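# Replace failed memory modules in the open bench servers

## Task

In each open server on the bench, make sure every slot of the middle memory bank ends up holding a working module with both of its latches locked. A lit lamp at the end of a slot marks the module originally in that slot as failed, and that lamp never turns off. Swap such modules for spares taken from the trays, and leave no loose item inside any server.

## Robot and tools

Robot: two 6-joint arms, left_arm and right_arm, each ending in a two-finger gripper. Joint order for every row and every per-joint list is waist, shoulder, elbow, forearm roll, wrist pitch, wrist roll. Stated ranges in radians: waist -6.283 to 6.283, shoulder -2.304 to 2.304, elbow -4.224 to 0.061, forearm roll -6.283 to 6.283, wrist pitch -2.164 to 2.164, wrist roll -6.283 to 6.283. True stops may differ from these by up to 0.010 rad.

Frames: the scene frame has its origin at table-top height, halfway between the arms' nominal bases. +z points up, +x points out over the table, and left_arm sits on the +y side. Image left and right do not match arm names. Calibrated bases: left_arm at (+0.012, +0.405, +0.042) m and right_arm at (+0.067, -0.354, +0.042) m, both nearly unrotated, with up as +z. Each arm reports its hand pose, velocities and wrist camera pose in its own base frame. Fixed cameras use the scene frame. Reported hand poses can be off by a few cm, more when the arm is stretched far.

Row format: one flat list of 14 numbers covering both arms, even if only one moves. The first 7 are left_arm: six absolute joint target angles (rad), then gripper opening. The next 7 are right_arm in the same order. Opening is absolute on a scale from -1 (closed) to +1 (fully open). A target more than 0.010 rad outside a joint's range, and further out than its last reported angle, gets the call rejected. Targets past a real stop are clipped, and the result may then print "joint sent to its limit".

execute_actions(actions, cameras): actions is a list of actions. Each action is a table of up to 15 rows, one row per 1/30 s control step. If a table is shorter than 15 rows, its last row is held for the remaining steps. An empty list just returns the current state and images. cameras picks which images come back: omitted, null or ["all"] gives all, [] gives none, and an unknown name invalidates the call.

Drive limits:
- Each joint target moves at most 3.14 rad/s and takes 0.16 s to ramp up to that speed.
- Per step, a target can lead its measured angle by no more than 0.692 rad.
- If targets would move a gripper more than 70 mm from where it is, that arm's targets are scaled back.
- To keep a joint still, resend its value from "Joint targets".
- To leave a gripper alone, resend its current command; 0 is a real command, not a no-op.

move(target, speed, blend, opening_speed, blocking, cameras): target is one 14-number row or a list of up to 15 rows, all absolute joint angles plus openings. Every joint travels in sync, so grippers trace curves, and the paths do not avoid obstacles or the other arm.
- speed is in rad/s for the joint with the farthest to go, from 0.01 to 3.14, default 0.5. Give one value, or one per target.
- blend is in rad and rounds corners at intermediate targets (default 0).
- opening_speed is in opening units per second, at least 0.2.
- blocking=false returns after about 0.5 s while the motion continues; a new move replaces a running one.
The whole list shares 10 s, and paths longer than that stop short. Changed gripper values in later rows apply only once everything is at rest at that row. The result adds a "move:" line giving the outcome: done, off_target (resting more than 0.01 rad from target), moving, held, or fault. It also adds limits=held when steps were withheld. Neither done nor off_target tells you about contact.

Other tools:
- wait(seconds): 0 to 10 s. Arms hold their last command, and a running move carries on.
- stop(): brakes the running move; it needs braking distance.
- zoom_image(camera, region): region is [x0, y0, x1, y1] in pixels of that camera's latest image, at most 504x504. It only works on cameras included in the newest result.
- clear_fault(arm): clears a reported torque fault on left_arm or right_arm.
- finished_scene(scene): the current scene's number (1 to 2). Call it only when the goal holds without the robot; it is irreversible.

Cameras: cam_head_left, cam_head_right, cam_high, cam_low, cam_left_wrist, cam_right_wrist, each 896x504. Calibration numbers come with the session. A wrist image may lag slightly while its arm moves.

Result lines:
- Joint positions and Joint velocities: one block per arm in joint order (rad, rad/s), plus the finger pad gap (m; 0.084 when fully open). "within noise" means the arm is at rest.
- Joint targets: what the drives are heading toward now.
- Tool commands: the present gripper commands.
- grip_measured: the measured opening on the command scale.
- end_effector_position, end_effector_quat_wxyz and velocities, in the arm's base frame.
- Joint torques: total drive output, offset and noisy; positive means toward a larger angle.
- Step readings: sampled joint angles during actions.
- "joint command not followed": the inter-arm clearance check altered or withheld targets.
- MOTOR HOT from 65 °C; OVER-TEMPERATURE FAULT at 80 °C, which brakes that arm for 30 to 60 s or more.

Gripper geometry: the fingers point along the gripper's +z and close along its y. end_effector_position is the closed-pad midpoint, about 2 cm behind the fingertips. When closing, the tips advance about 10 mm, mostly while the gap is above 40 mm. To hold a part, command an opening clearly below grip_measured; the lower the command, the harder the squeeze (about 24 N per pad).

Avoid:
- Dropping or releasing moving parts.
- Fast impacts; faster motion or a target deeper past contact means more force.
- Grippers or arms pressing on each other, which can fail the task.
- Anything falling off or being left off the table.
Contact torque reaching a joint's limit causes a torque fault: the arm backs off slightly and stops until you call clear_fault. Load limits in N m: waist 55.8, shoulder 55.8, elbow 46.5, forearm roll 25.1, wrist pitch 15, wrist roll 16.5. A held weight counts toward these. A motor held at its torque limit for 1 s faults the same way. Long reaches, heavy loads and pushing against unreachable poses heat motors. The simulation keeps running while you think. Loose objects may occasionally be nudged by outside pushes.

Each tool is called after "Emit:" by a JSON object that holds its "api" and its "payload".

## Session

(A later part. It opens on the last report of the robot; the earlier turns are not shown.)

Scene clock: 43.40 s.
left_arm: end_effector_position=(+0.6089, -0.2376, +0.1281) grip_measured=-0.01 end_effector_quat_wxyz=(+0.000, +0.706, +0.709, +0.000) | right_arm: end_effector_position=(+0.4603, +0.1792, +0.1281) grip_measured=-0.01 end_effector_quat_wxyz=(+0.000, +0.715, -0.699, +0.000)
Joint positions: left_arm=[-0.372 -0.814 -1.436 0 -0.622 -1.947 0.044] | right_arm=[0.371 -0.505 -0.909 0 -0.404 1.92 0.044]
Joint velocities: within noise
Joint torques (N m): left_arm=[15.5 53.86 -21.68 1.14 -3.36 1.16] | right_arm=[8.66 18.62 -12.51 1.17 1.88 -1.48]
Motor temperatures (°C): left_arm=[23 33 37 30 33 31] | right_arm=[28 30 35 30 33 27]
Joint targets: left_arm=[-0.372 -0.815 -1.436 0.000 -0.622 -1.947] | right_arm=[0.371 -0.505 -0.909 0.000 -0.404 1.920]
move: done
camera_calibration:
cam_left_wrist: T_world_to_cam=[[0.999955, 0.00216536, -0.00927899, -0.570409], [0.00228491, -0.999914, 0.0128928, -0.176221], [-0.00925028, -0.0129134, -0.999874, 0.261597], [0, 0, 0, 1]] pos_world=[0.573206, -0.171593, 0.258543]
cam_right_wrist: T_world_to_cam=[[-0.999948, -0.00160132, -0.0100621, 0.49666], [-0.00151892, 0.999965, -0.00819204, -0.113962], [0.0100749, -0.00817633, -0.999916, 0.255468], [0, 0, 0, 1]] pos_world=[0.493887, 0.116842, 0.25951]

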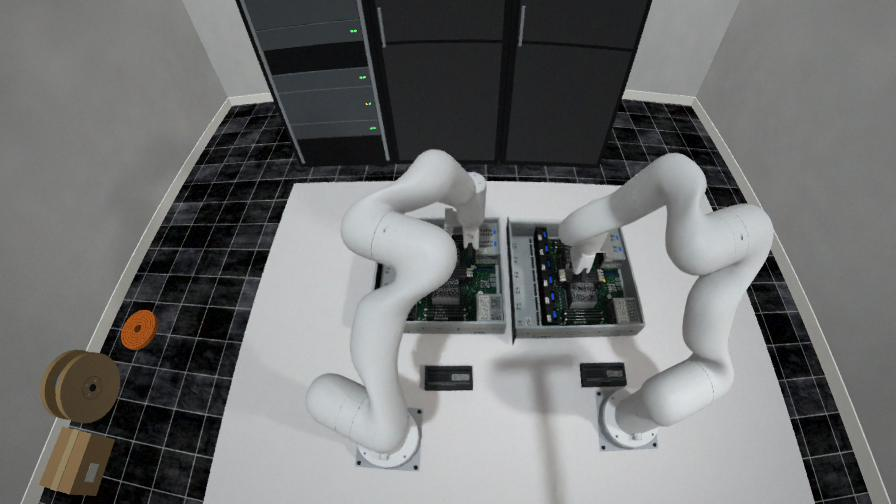

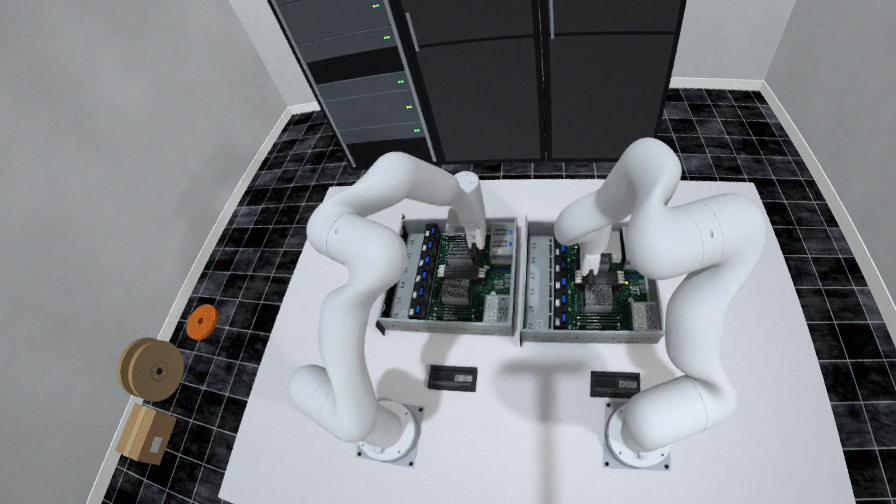

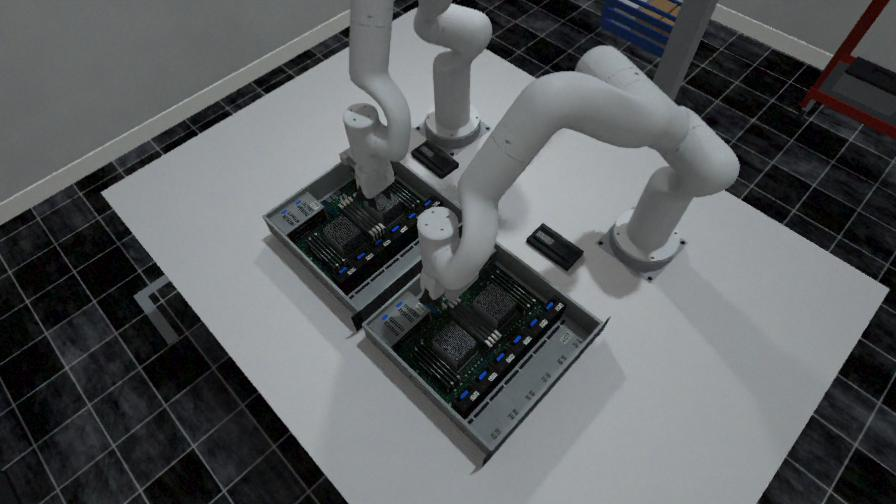

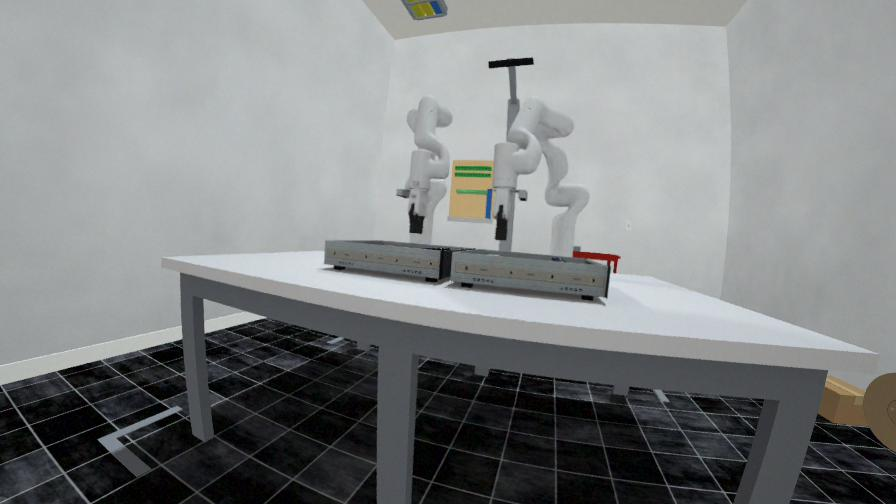

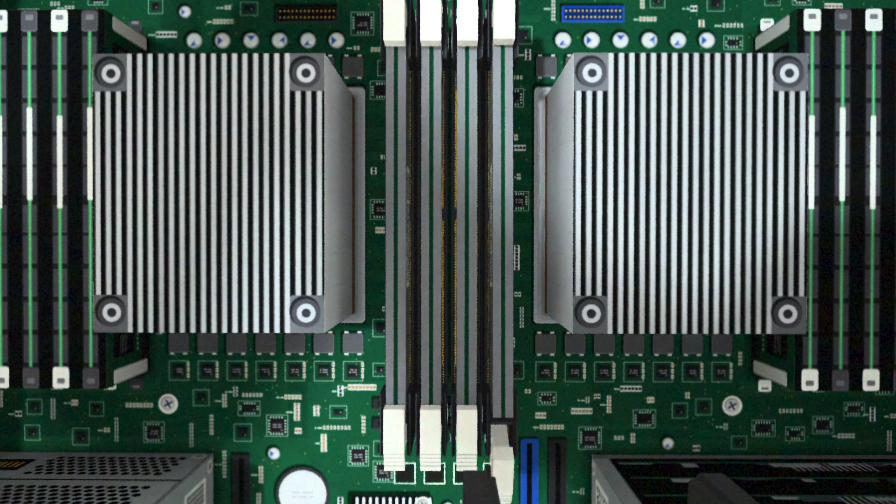

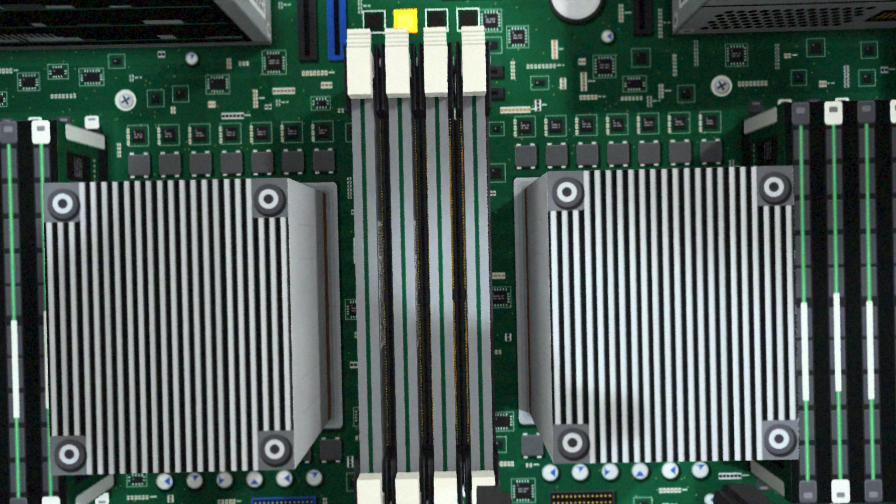

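Emit:
{"api": "zoom_image", "payload": {"camera": "cam_left_wrist", "region": [370, 350, 530, 504]}}

Emit:
{"api": "zoom_image", "payload": {"camera": "cam_left_wrist", "region": [370, 200, 530, 300]}}

Emit:
{"api": "zoom_image", "payload": {"camera": "cam_left_wrist", "region": [370, 0, 530, 100]}}

Emit:
{"api": "zoom_image", "payload": {"camera": "cam_right_wrist", "region": [330, 0, 510, 150]}}

Emit:
{"api": "zoom_image", "payload": {"camera": "cam_right_wrist", "region": [330, 200, 510, 350]}}

Scaled by 3.150 from the camera's 896x504 image, which has a finer 1280x720 frame.

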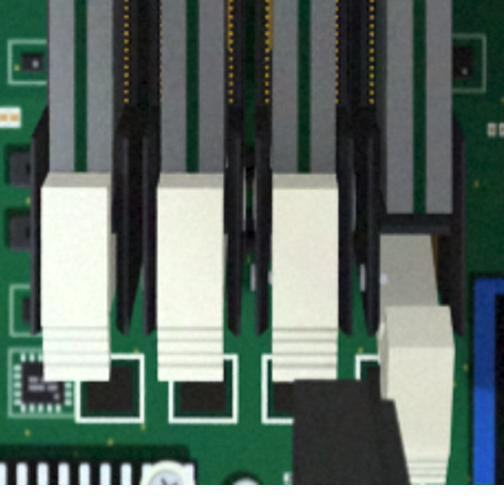

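Scaled by 3.150 from the camera's 896x504 image, which has a finer 1280x720 frame.

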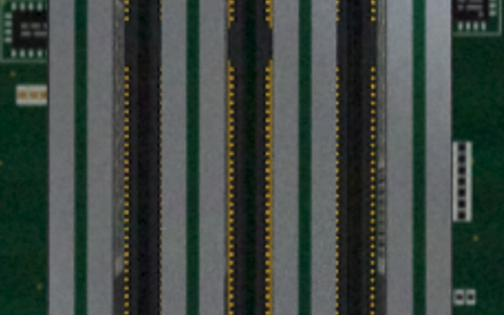

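Scaled by 3.150 from the camera's 896x504 image, which has a finer 1280x720 frame.

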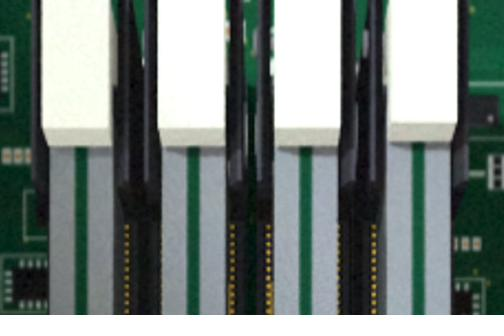

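Scaled by 2.800 from the camera's 896x504 image, which has a finer 1280x720 frame.

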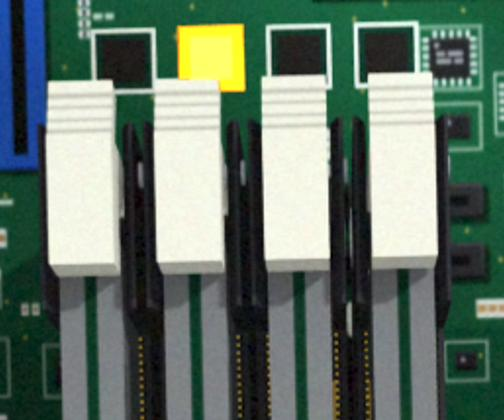

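Scaled by 2.800 from the camera's 896x504 image, which has a finer 1280x720 frame.

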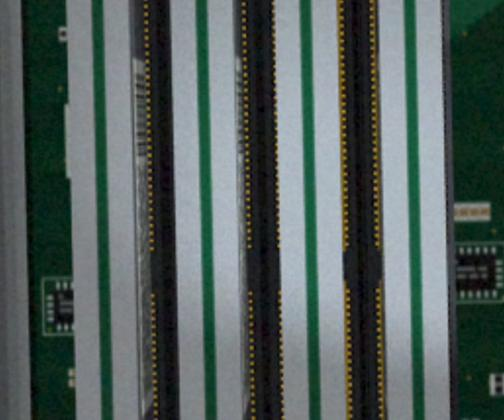

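Emit:
{"api": "move", "payload": {"target": [[-0.8199, 0.0113, -0.5483, 0.0, -0.5596, -2.3947, -1.0, 0.3713, -0.5048, -0.9087, 0.0, -0.4039, 1.9201, -1.0], [-1.134, -0.9737, -1.209, 0.371, -1.0892, -3.031, -1.0, 0.2688, -0.8406, -1.1618, -1.6051, 0.8377, 0.4245, -1.0]], "speed": 0.9, "blend": [0.1, 0]}}

Scene clock: 56.23 s.
left_arm: end_effector_position=(+0.2394, -0.3272, +0.0468) grip_measured=-1.00 end_effector_quat_wxyz=(-0.299, +0.640, +0.642, +0.298) | right_arm: end_effector_position=(+0.5429, +0.3379, +0.1101) grip_measured=-1.00 end_effector_quat_wxyz=(-0.302, +0.634, +0.648, +0.295)
Joint positions: left_arm=[-1.134 -0.974 -1.209 0.371 -1.089 -3.031 0] | right_arm=[0.269 -0.841 -1.162 -1.605 0.838 0.425 0]
Joint velocities: within noise
Joint torques (N m): left_arm=[-10.46 47.94 -16.59 2.27 -5.04 -1.04] | right_arm=[-10.16 26.54 -29.58 -2.46 3.02 -1.73]
Motor temperatures (°C): left_arm=[23 34 37 30 33 31] | right_arm=[28 30 35 30 34 27]
Joint targets: left_arm=[-1.134 -0.974 -1.209 0.371 -1.089 -3.031] | right_arm=[0.269 -0.841 -1.162 -1.605 0.838 0.424]
move: done; blend cut to 0 rad at target 1
camera_calibration:
cam_left_wrist: T_world_to_cam=[[0.999925, 0.0097931, -0.00740189, -0.199085], [0.000786215, -0.652823, -0.75751, -0.113785], [-0.0122505, 0.757447, -0.652782, 0.412138], [0, 0, 0, 1]] pos_world=[0.204208, -0.384504, 0.181369]
cam_right_wrist: T_world_to_cam=[[0.999622, 0.0165272, -0.0219555, -0.511135], [-0.00640236, -0.636896, -0.770924, 0.366986], [-0.0267245, 0.770773, -0.636549, -0.0452466], [0, 0, 0, 1]] pos_world=[0.512082, 0.277054, 0.242894]

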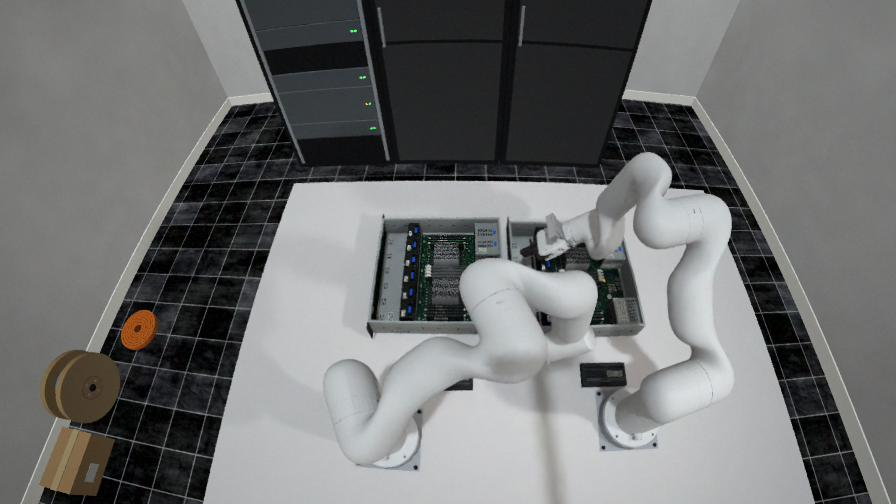

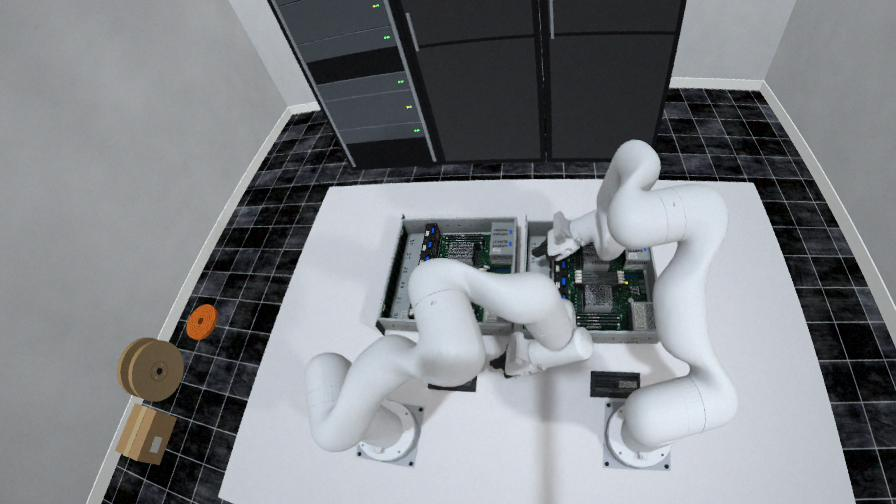

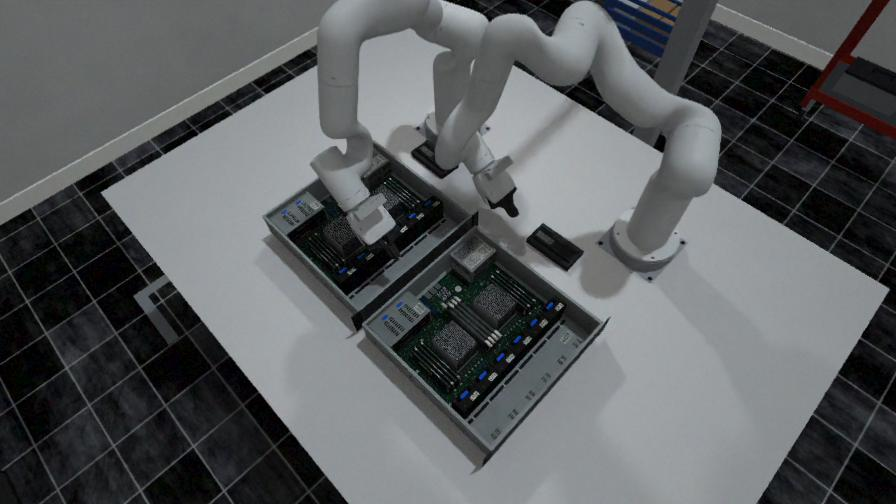

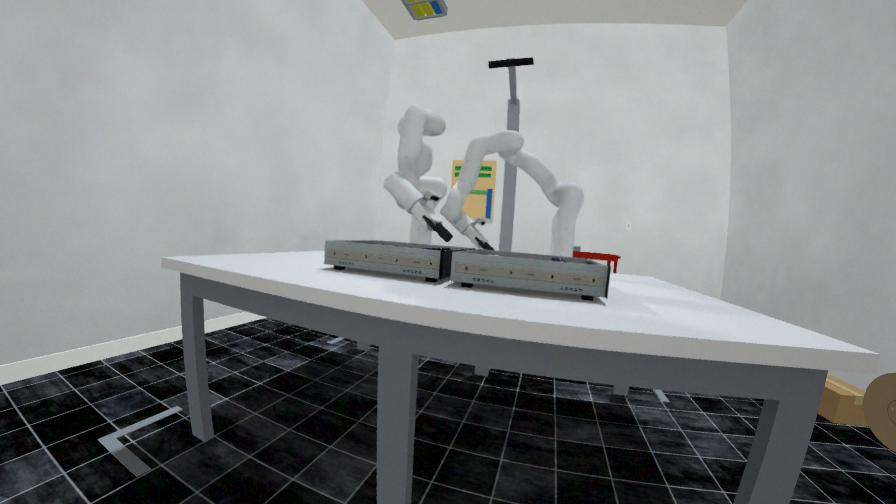

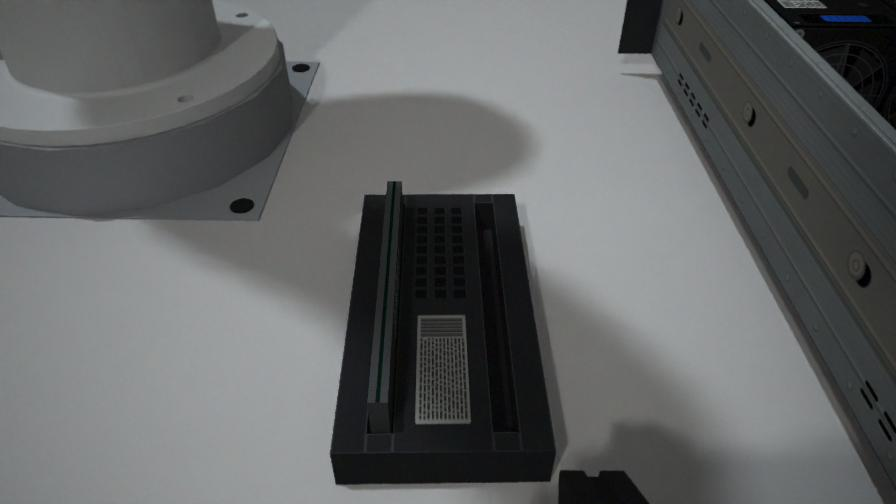

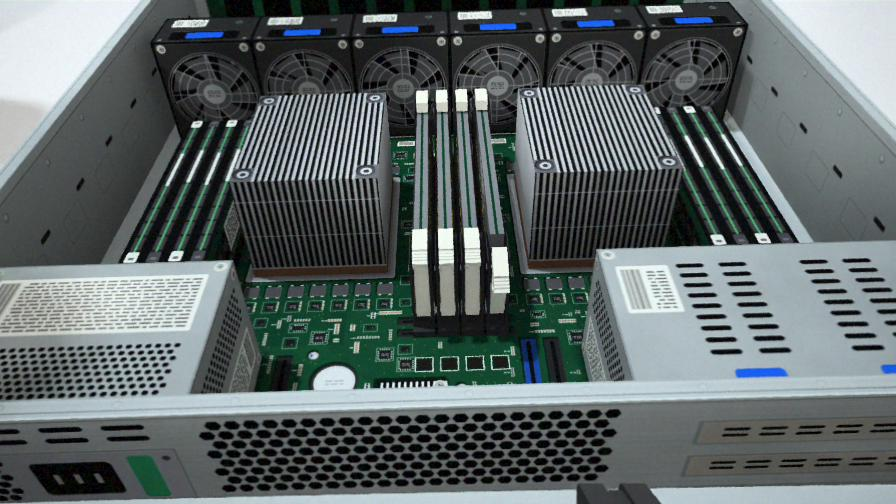

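Emit:
{"api": "zoom_image", "payload": {"camera": "cam_right_wrist", "region": [390, 210, 540, 350]}}

Emit:
{"api": "zoom_image", "payload": {"camera": "cam_right_wrist", "region": [390, 75, 540, 215]}}

Emit:
{"api": "zoom_image", "payload": {"camera": "cam_left_wrist", "region": [320, 170, 570, 310]}}

Emit:
{"api": "zoom_image", "payload": {"camera": "cam_left_wrist", "region": [320, 340, 670, 504]}}

Scaled by 3.360 from the camera's 896x504 image, which has a finer 1280x720 frame.

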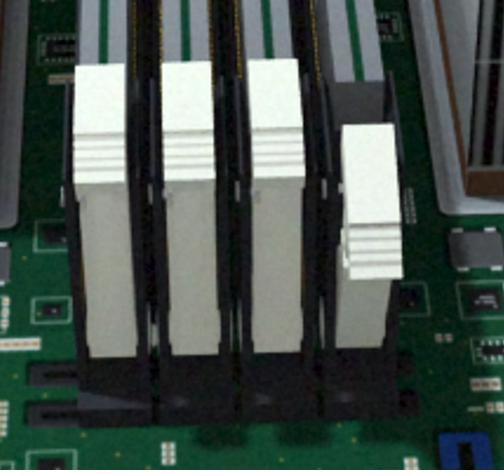

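Scaled by 3.360 from the camera's 896x504 image, which has a finer 1280x720 frame.

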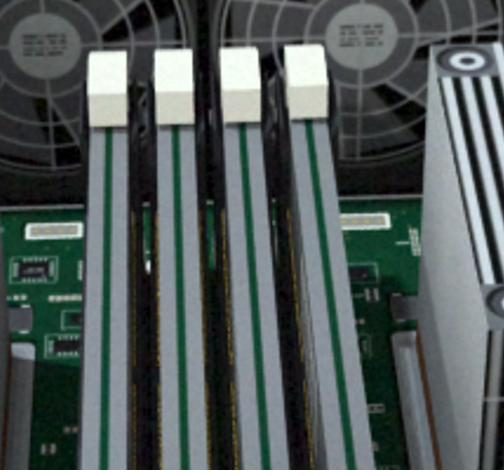

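Scaled by 2.016 from the camera's 896x504 image, which has a finer 1280x720 frame.

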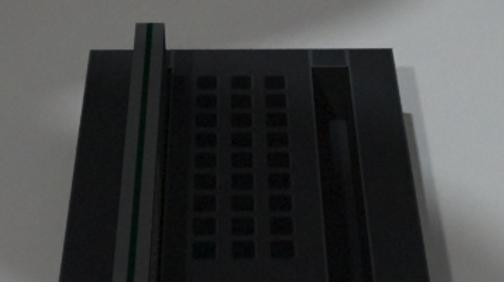

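Scaled by 1.440 from the camera's 896x504 image, which has a finer 1280x720 frame.

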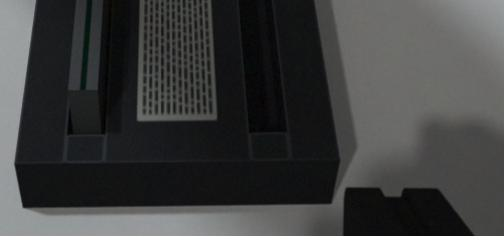

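Emit:
{"api": "zoom_image", "payload": {"camera": "cam_right_wrist", "region": [405, 85, 505, 165]}}

Emit:
{"api": "zoom_image", "payload": {"camera": "cam_right_wrist", "region": [405, 155, 520, 245]}}

Emit:
{"api": "zoom_image", "payload": {"camera": "cam_right_wrist", "region": [460, 215, 540, 330]}}

Scaled by 5.040 from the camera's 896x504 image, which has a finer 1280x720 frame.

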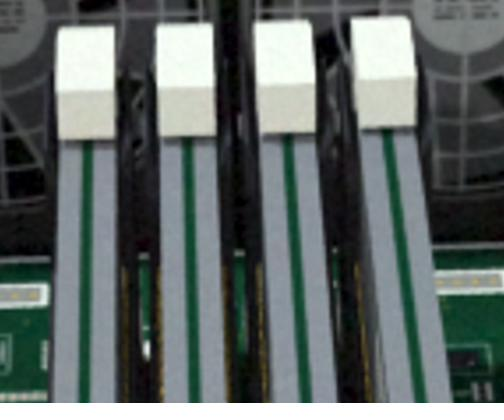

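Scaled by 4.383 from the camera's 896x504 image, which has a finer 1280x720 frame.

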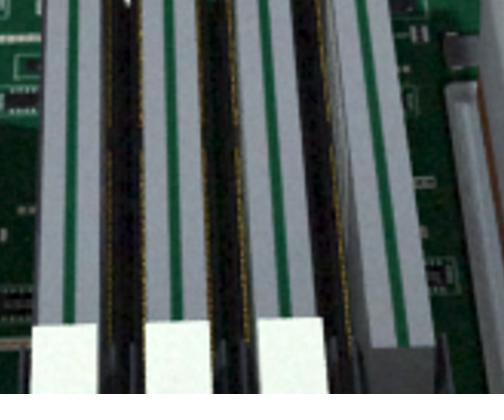

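Scaled by 4.383 from the camera's 896x504 image, which has a finer 1280x720 frame.

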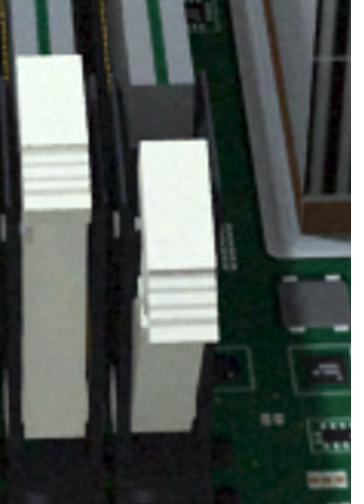

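Emit:
{"api": "zoom_image", "payload": {"camera": "cam_left_wrist", "region": [540, 450, 680, 504]}}

Emit:
{"api": "zoom_image", "payload": {"camera": "cam_right_wrist", "region": [550, 450, 690, 504]}}

Emit:
{"api": "zoom_image", "payload": {"camera": "cam_high", "region": [430, 130, 550, 230]}}

Emit:
{"api": "zoom_image", "payload": {"camera": "cam_low", "region": [380, 160, 520, 260]}}

Scaled by 3.600 from the camera's 896x504 image, which has a finer 1280x720 frame.

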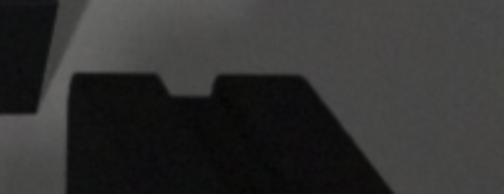

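Scaled by 3.600 from the camera's 896x504 image, which has a finer 1280x720 frame.

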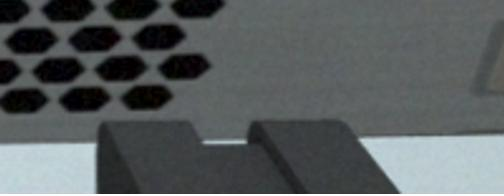

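Scaled by 4.200 from the camera's 896x504 image, which has a finer 1280x720 frame.

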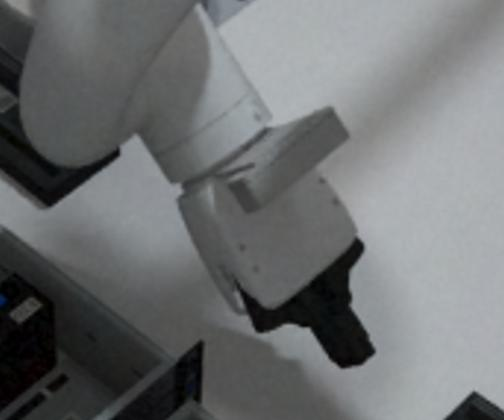

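Scaled by 3.600 from the camera's 896x504 image, which has a finer 1280x720 frame.

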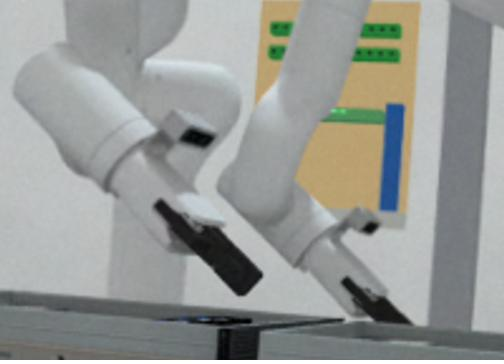

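Emit:
{"api": "move", "payload": {"target": [[-0.8199, 0.0113, -0.5483, 0.0, -0.5596, -2.3947, -1.0, 0.3713, -0.3268, -0.9436, 0.0, -0.6168, 1.9201, -0.59], [-0.372, -0.6824, -1.4701, 0.0, -0.7877, -1.9468, -1.0, 0.3713, -0.3268, -0.9436, 0.0, -0.6168, 1.9201, -0.59], [-0.3447, -0.8727, -1.3632, 0.0, -0.4905, -1.9195, -1.0, 0.1513, -0.703, -1.031, 0.0, -0.328, 1.7001, -0.59]], "speed": [0.9, 0.9, 0.5], "blend": [0.15, 0.05, 0]}}

Scene clock: 78.43 s.
left_arm: end_effector_position=(+0.5946, -0.2135, +0.0651) grip_measured=-1.00 end_effector_quat_wxyz=(+0.000, +0.706, +0.709, +0.000) | right_arm: end_effector_position=(+0.5253, +0.0801, +0.0621) grip_measured=-0.61 end_effector_quat_wxyz=(+0.000, +0.715, -0.699, +0.000)
Joint positions: left_arm=[-0.345 -0.873 -1.363 0 -0.491 -1.92 0] | right_arm=[0.151 -0.703 -1.031 0 -0.328 1.7 0.017]
Joint velocities: within noise
Joint torques (N m): left_arm=[12.82 53.49 -9.39 -0.68 3.35 1.18] | right_arm=[-10.32 22.99 -30 3.41 2.06 -1.78]
Motor temperatures (°C): left_arm=[23 34 37 30 34 31] | right_arm=[28 30 35 30 34 27]
Joint targets: left_arm=[-0.345 -0.873 -1.363 0.000 -0.491 -1.920] | right_arm=[0.151 -0.703 -1.031 0.000 -0.328 1.700]
move: done
camera_calibration:
cam_left_wrist: T_world_to_cam=[[0.999956, 0.00216662, -0.009179, -0.556768], [0.00228488, -0.999914, 0.0128931, -0.151177], [-0.00915028, -0.0129135, -0.999875, 0.198629], [0, 0, 0, 1]] pos_world=[0.558906, -0.147393, 0.195443]
cam_right_wrist: T_world_to_cam=[[-0.999948, -0.00160132, -0.0100621, 0.560835], [-0.00151892, 0.999965, -0.00819204, -0.0153067], [0.0100749, -0.00817633, -0.999916, 0.188108], [0, 0, 0, 1]] pos_world=[0.558887, 0.0177423, 0.19361]

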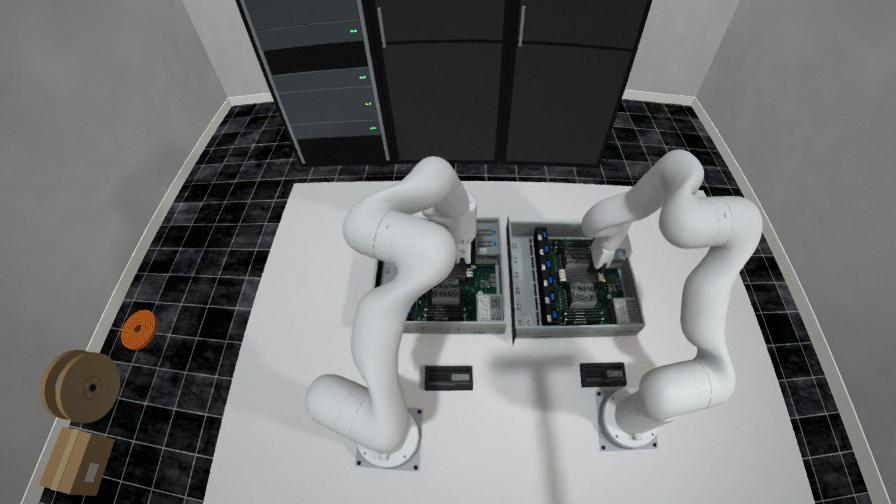

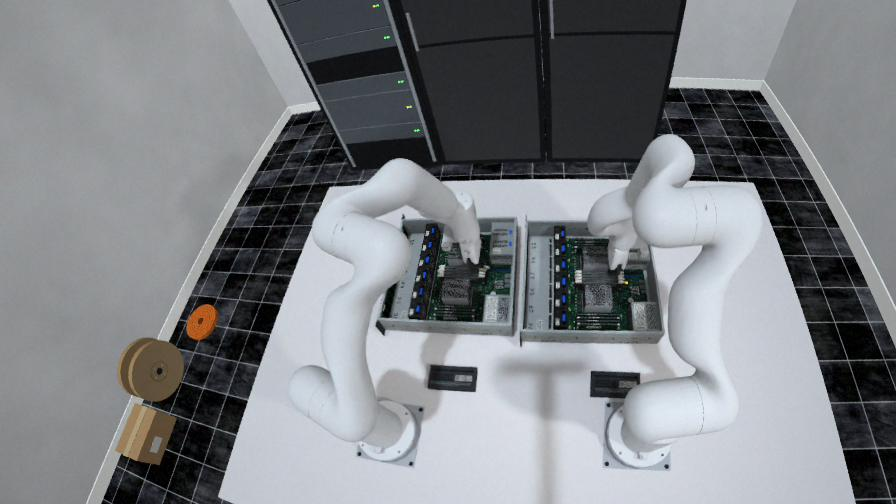

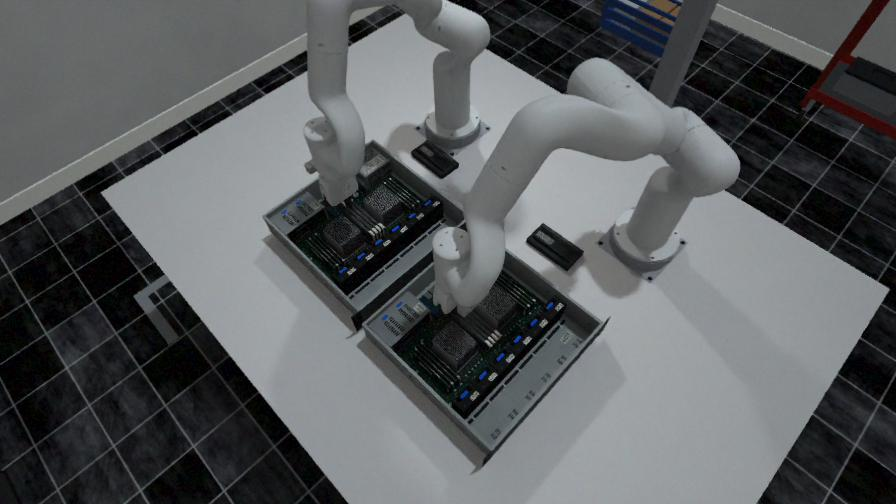

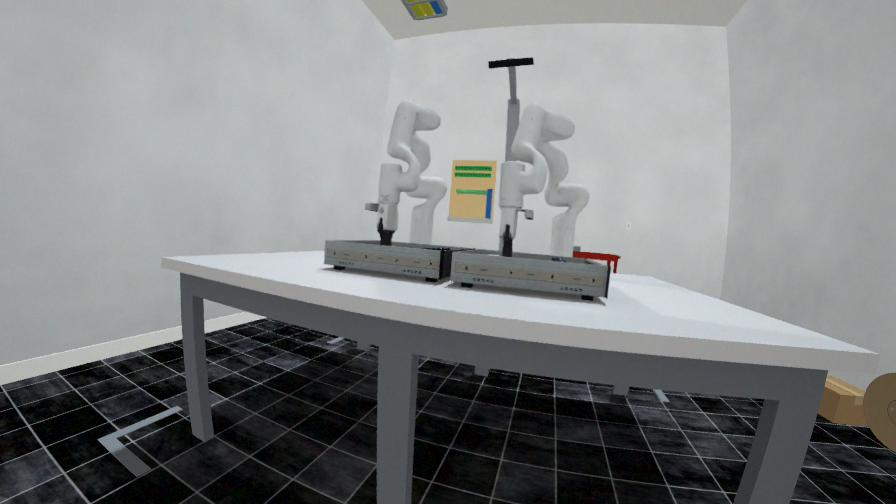

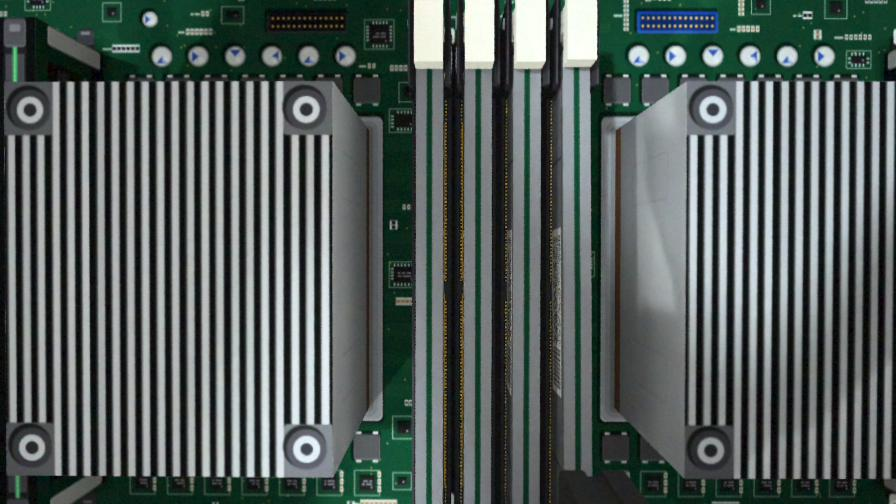

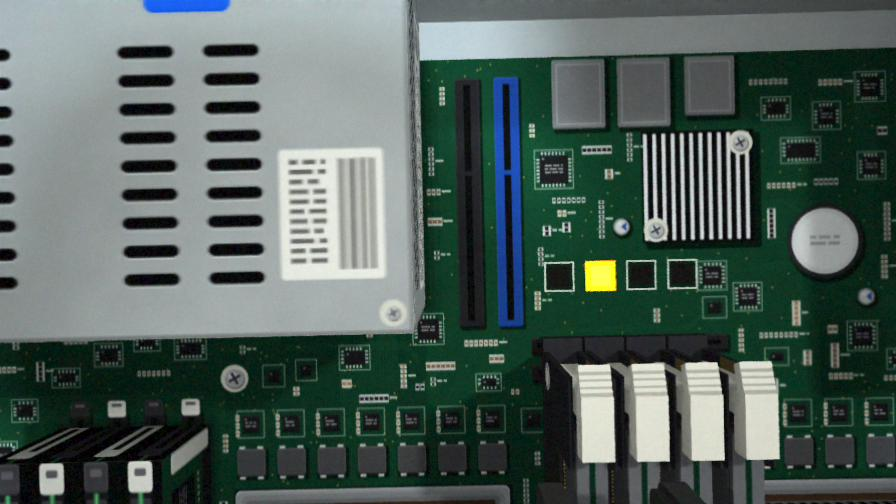

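Emit:
{"api": "zoom_image", "payload": {"camera": "cam_right_wrist", "region": [520, 330, 800, 504]}}

Emit:
{"api": "zoom_image", "payload": {"camera": "cam_left_wrist", "region": [400, 350, 680, 504]}}

Scaled by 1.800 from the camera's 896x504 image, which has a finer 1280x720 frame.

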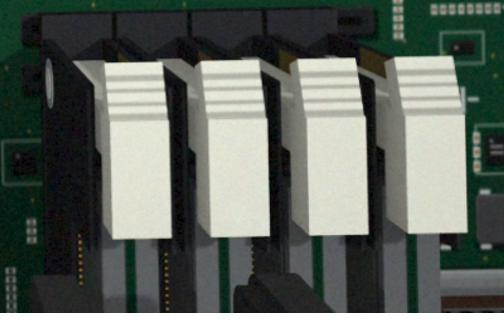

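Scaled by 1.800 from the camera's 896x504 image, which has a finer 1280x720 frame.

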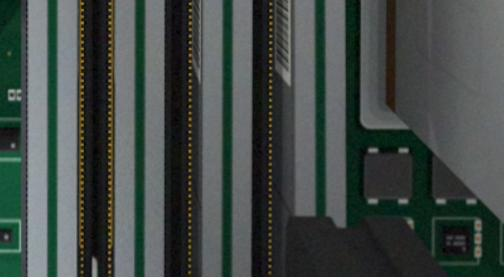

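Emit:
{"api": "zoom_image", "payload": {"camera": "cam_right_wrist", "region": [530, 440, 730, 504]}}

Scaled by 2.520 from the camera's 896x504 image, which has a finer 1280x720 frame.

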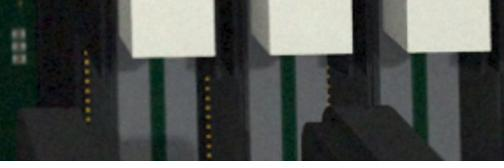

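Emit:
{"api": "move", "payload": {"target": [-0.3396, -0.896, -1.3682, 0.0, -0.4722, -1.9144, -1.0, 0.1609, -0.7273, -1.0343, 0.0, -0.307, 1.7097, -0.59], "speed": 0.15, "cameras": ["cam_left_wrist", "cam_right_wrist"]}}

Emit:
{"api": "zoom_image", "payload": {"camera": "cam_right_wrist", "region": [520, 380, 760, 504]}}

Emit:
{"api": "zoom_image", "payload": {"camera": "cam_left_wrist", "region": [460, 380, 680, 504]}}

Scene clock: 85.97 s.
left_arm: end_effector_position=(+0.5958, -0.2105, +0.0521) grip_measured=-1.00 end_effector_quat_wxyz=(+0.000, +0.706, +0.709, +0.000) | right_arm: end_effector_position=(+0.5241, +0.0850, +0.0501) grip_measured=-0.61 end_effector_quat_wxyz=(+0.000, +0.715, -0.699, +0.000)
Joint positions: left_arm=[-0.34 -0.896 -1.368 0 -0.472 -1.914 0] | right_arm=[0.161 -0.727 -1.034 0 -0.307 1.71 0.017]
Joint velocities: within noise
Joint torques (N m): left_arm=[13.22 53.97 -20.3 -0.39 3.49 1.19] | right_arm=[9.36 26.31 -35.01 1.72 3.46 1.54]
Motor temperatures (°C): left_arm=[23 34 37 30 34 31] | right_arm=[28 29 35 30 34 27]
Joint targets: left_arm=[-0.340 -0.896 -1.368 0.000 -0.472 -1.914] | right_arm=[0.161 -0.727 -1.034 0.000 -0.307 1.710]
move: done
camera_calibration:
cam_left_wrist: T_world_to_cam=[[0.999955, 0.00216536, -0.00927899, -0.558075], [0.00228491, -0.999914, 0.0128928, -0.148012], [-0.00925028, -0.0129134, -0.999874, 0.185737], [0, 0, 0, 1]] pos_world=[0.560106, -0.144393, 0.182443]
cam_right_wrist: T_world_to_cam=[[-0.99995, -0.00160359, -0.00986215, 0.559486], [-0.00152282, 0.999965, -0.00819173, -0.0203054], [0.00987494, -0.0081763, -0.999918, 0.176173], [0, 0, 0, 1]] pos_world=[0.557687, 0.0226423, 0.18151]
Images, in order (width x height): cam_left_wrist 896x504, cam_right_wrist 896x504.

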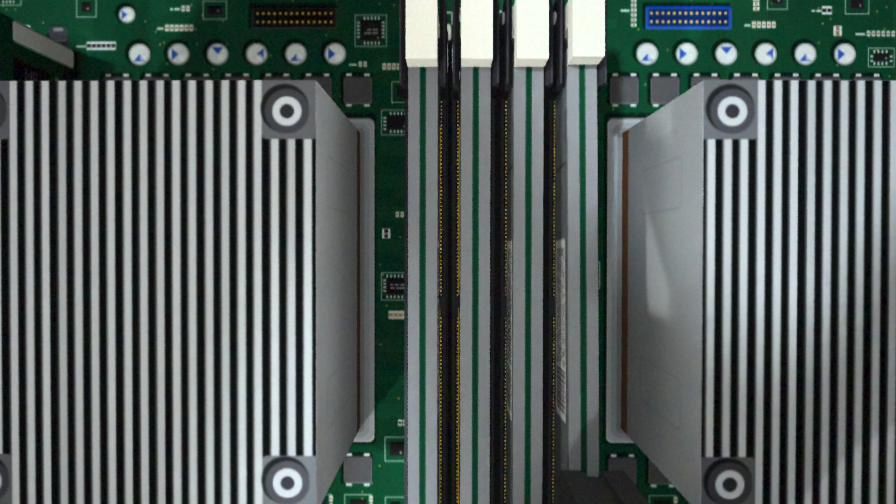

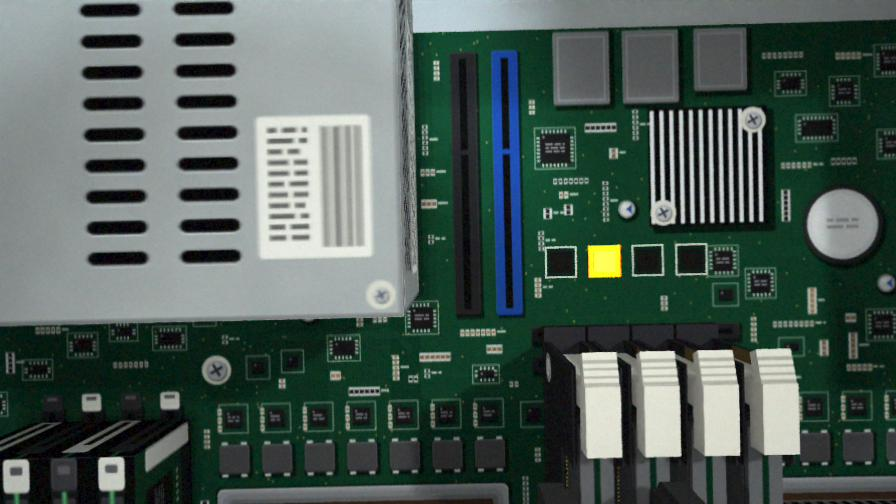

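Scaled by 2.100 from the camera's 896x504 image, which has a finer 1280x720 frame.

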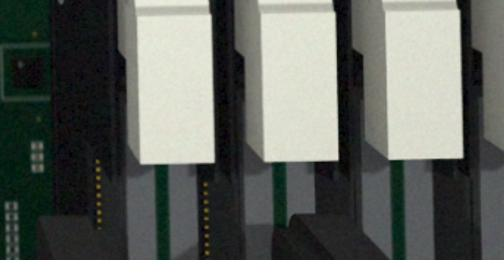

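Scaled by 2.291 from the camera's 896x504 image, which has a finer 1280x720 frame.

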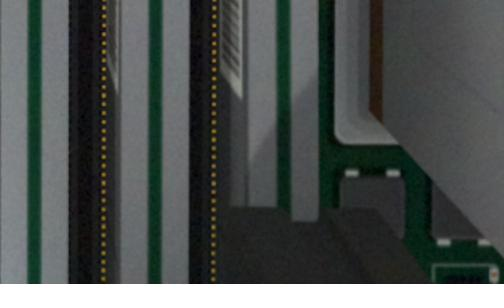

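Emit:
{"api": "move", "payload": {"target": [-0.3396, -0.9032, -1.3698, 0.0, -0.4667, -1.9144, -1.0, 0.1609, -0.7378, -1.0364, 0.0, -0.2986, 1.7097, -0.59], "speed": 0.05, "cameras": ["cam_left_wrist", "cam_right_wrist"]}}

Emit:
{"api": "zoom_image", "payload": {"camera": "cam_right_wrist", "region": [520, 380, 760, 504]}}

Emit:
{"api": "zoom_image", "payload": {"camera": "cam_left_wrist", "region": [460, 380, 680, 504]}}

Scene clock: 88.07 s.
left_arm: end_effector_position=(+0.5958, -0.2105, +0.0481) grip_measured=-1.00 end_effector_quat_wxyz=(+0.000, +0.706, +0.709, +0.000) | right_arm: end_effector_position=(+0.5242, +0.0851, +0.0455) grip_measured=-0.62 end_effector_quat_wxyz=(+0.000, +0.715, -0.699, +0.000)
Joint positions: left_arm=[-0.34 -0.903 -1.37 0 -0.467 -1.914 0] | right_arm=[0.161 -0.737 -1.036 0 -0.3 1.71 0.017]
Joint velocities: within noise
Joint torques (N m): left_arm=[12.93 33.87 -14.2 0.12 3.24 1.16] | right_arm=[7.17 0.1 -29.24 0.64 8.16 1.51]
Motor temperatures (°C): left_arm=[23 34 37 30 34 31] | right_arm=[28 29 36 30 34 27]
Joint targets: left_arm=[-0.340 -0.903 -1.370 0.000 -0.467 -1.914] | right_arm=[0.161 -0.738 -1.036 0.000 -0.299 1.710]
move: done
camera_calibration:
cam_left_wrist: T_world_to_cam=[[0.999956, 0.00216662, -0.009179, -0.55813], [0.00228488, -0.999914, 0.0128931, -0.147961], [-0.00915028, -0.0129135, -0.999875, 0.181681], [0, 0, 0, 1]] pos_world=[0.560106, -0.144393, 0.178443]
cam_right_wrist: T_world_to_cam=[[-0.99995, -0.00160359, -0.00986215, 0.55954], [-0.00152282, 0.999965, -0.00819173, -0.0204429], [0.00987494, -0.0081763, -0.999918, 0.171573], [0, 0, 0, 1]] pos_world=[0.557787, 0.0227423, 0.17691]
Images, in order (width x height): cam_left_wrist 896x504, cam_right_wrist 896x504.

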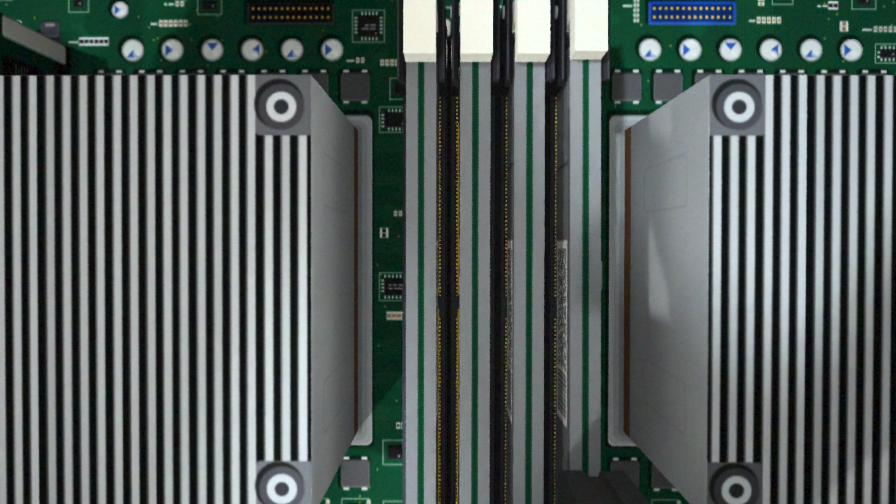

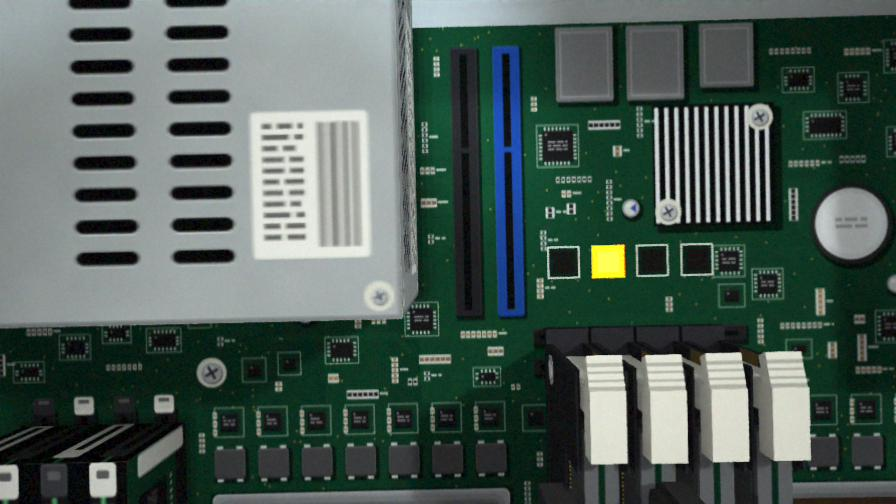

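Scaled by 2.100 from the camera's 896x504 image, which has a finer 1280x720 frame.

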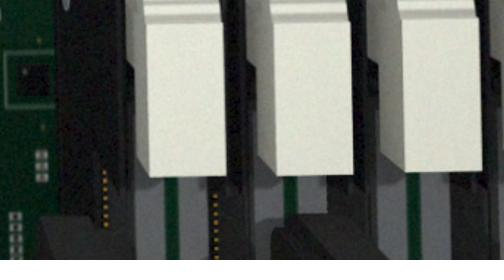

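Scaled by 2.291 from the camera's 896x504 image, which has a finer 1280x720 frame.

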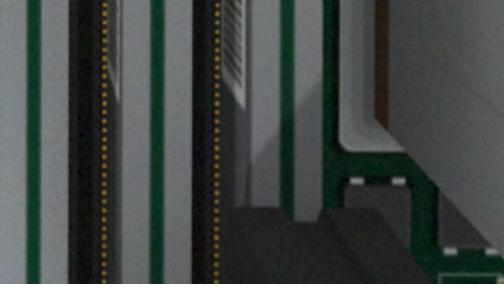

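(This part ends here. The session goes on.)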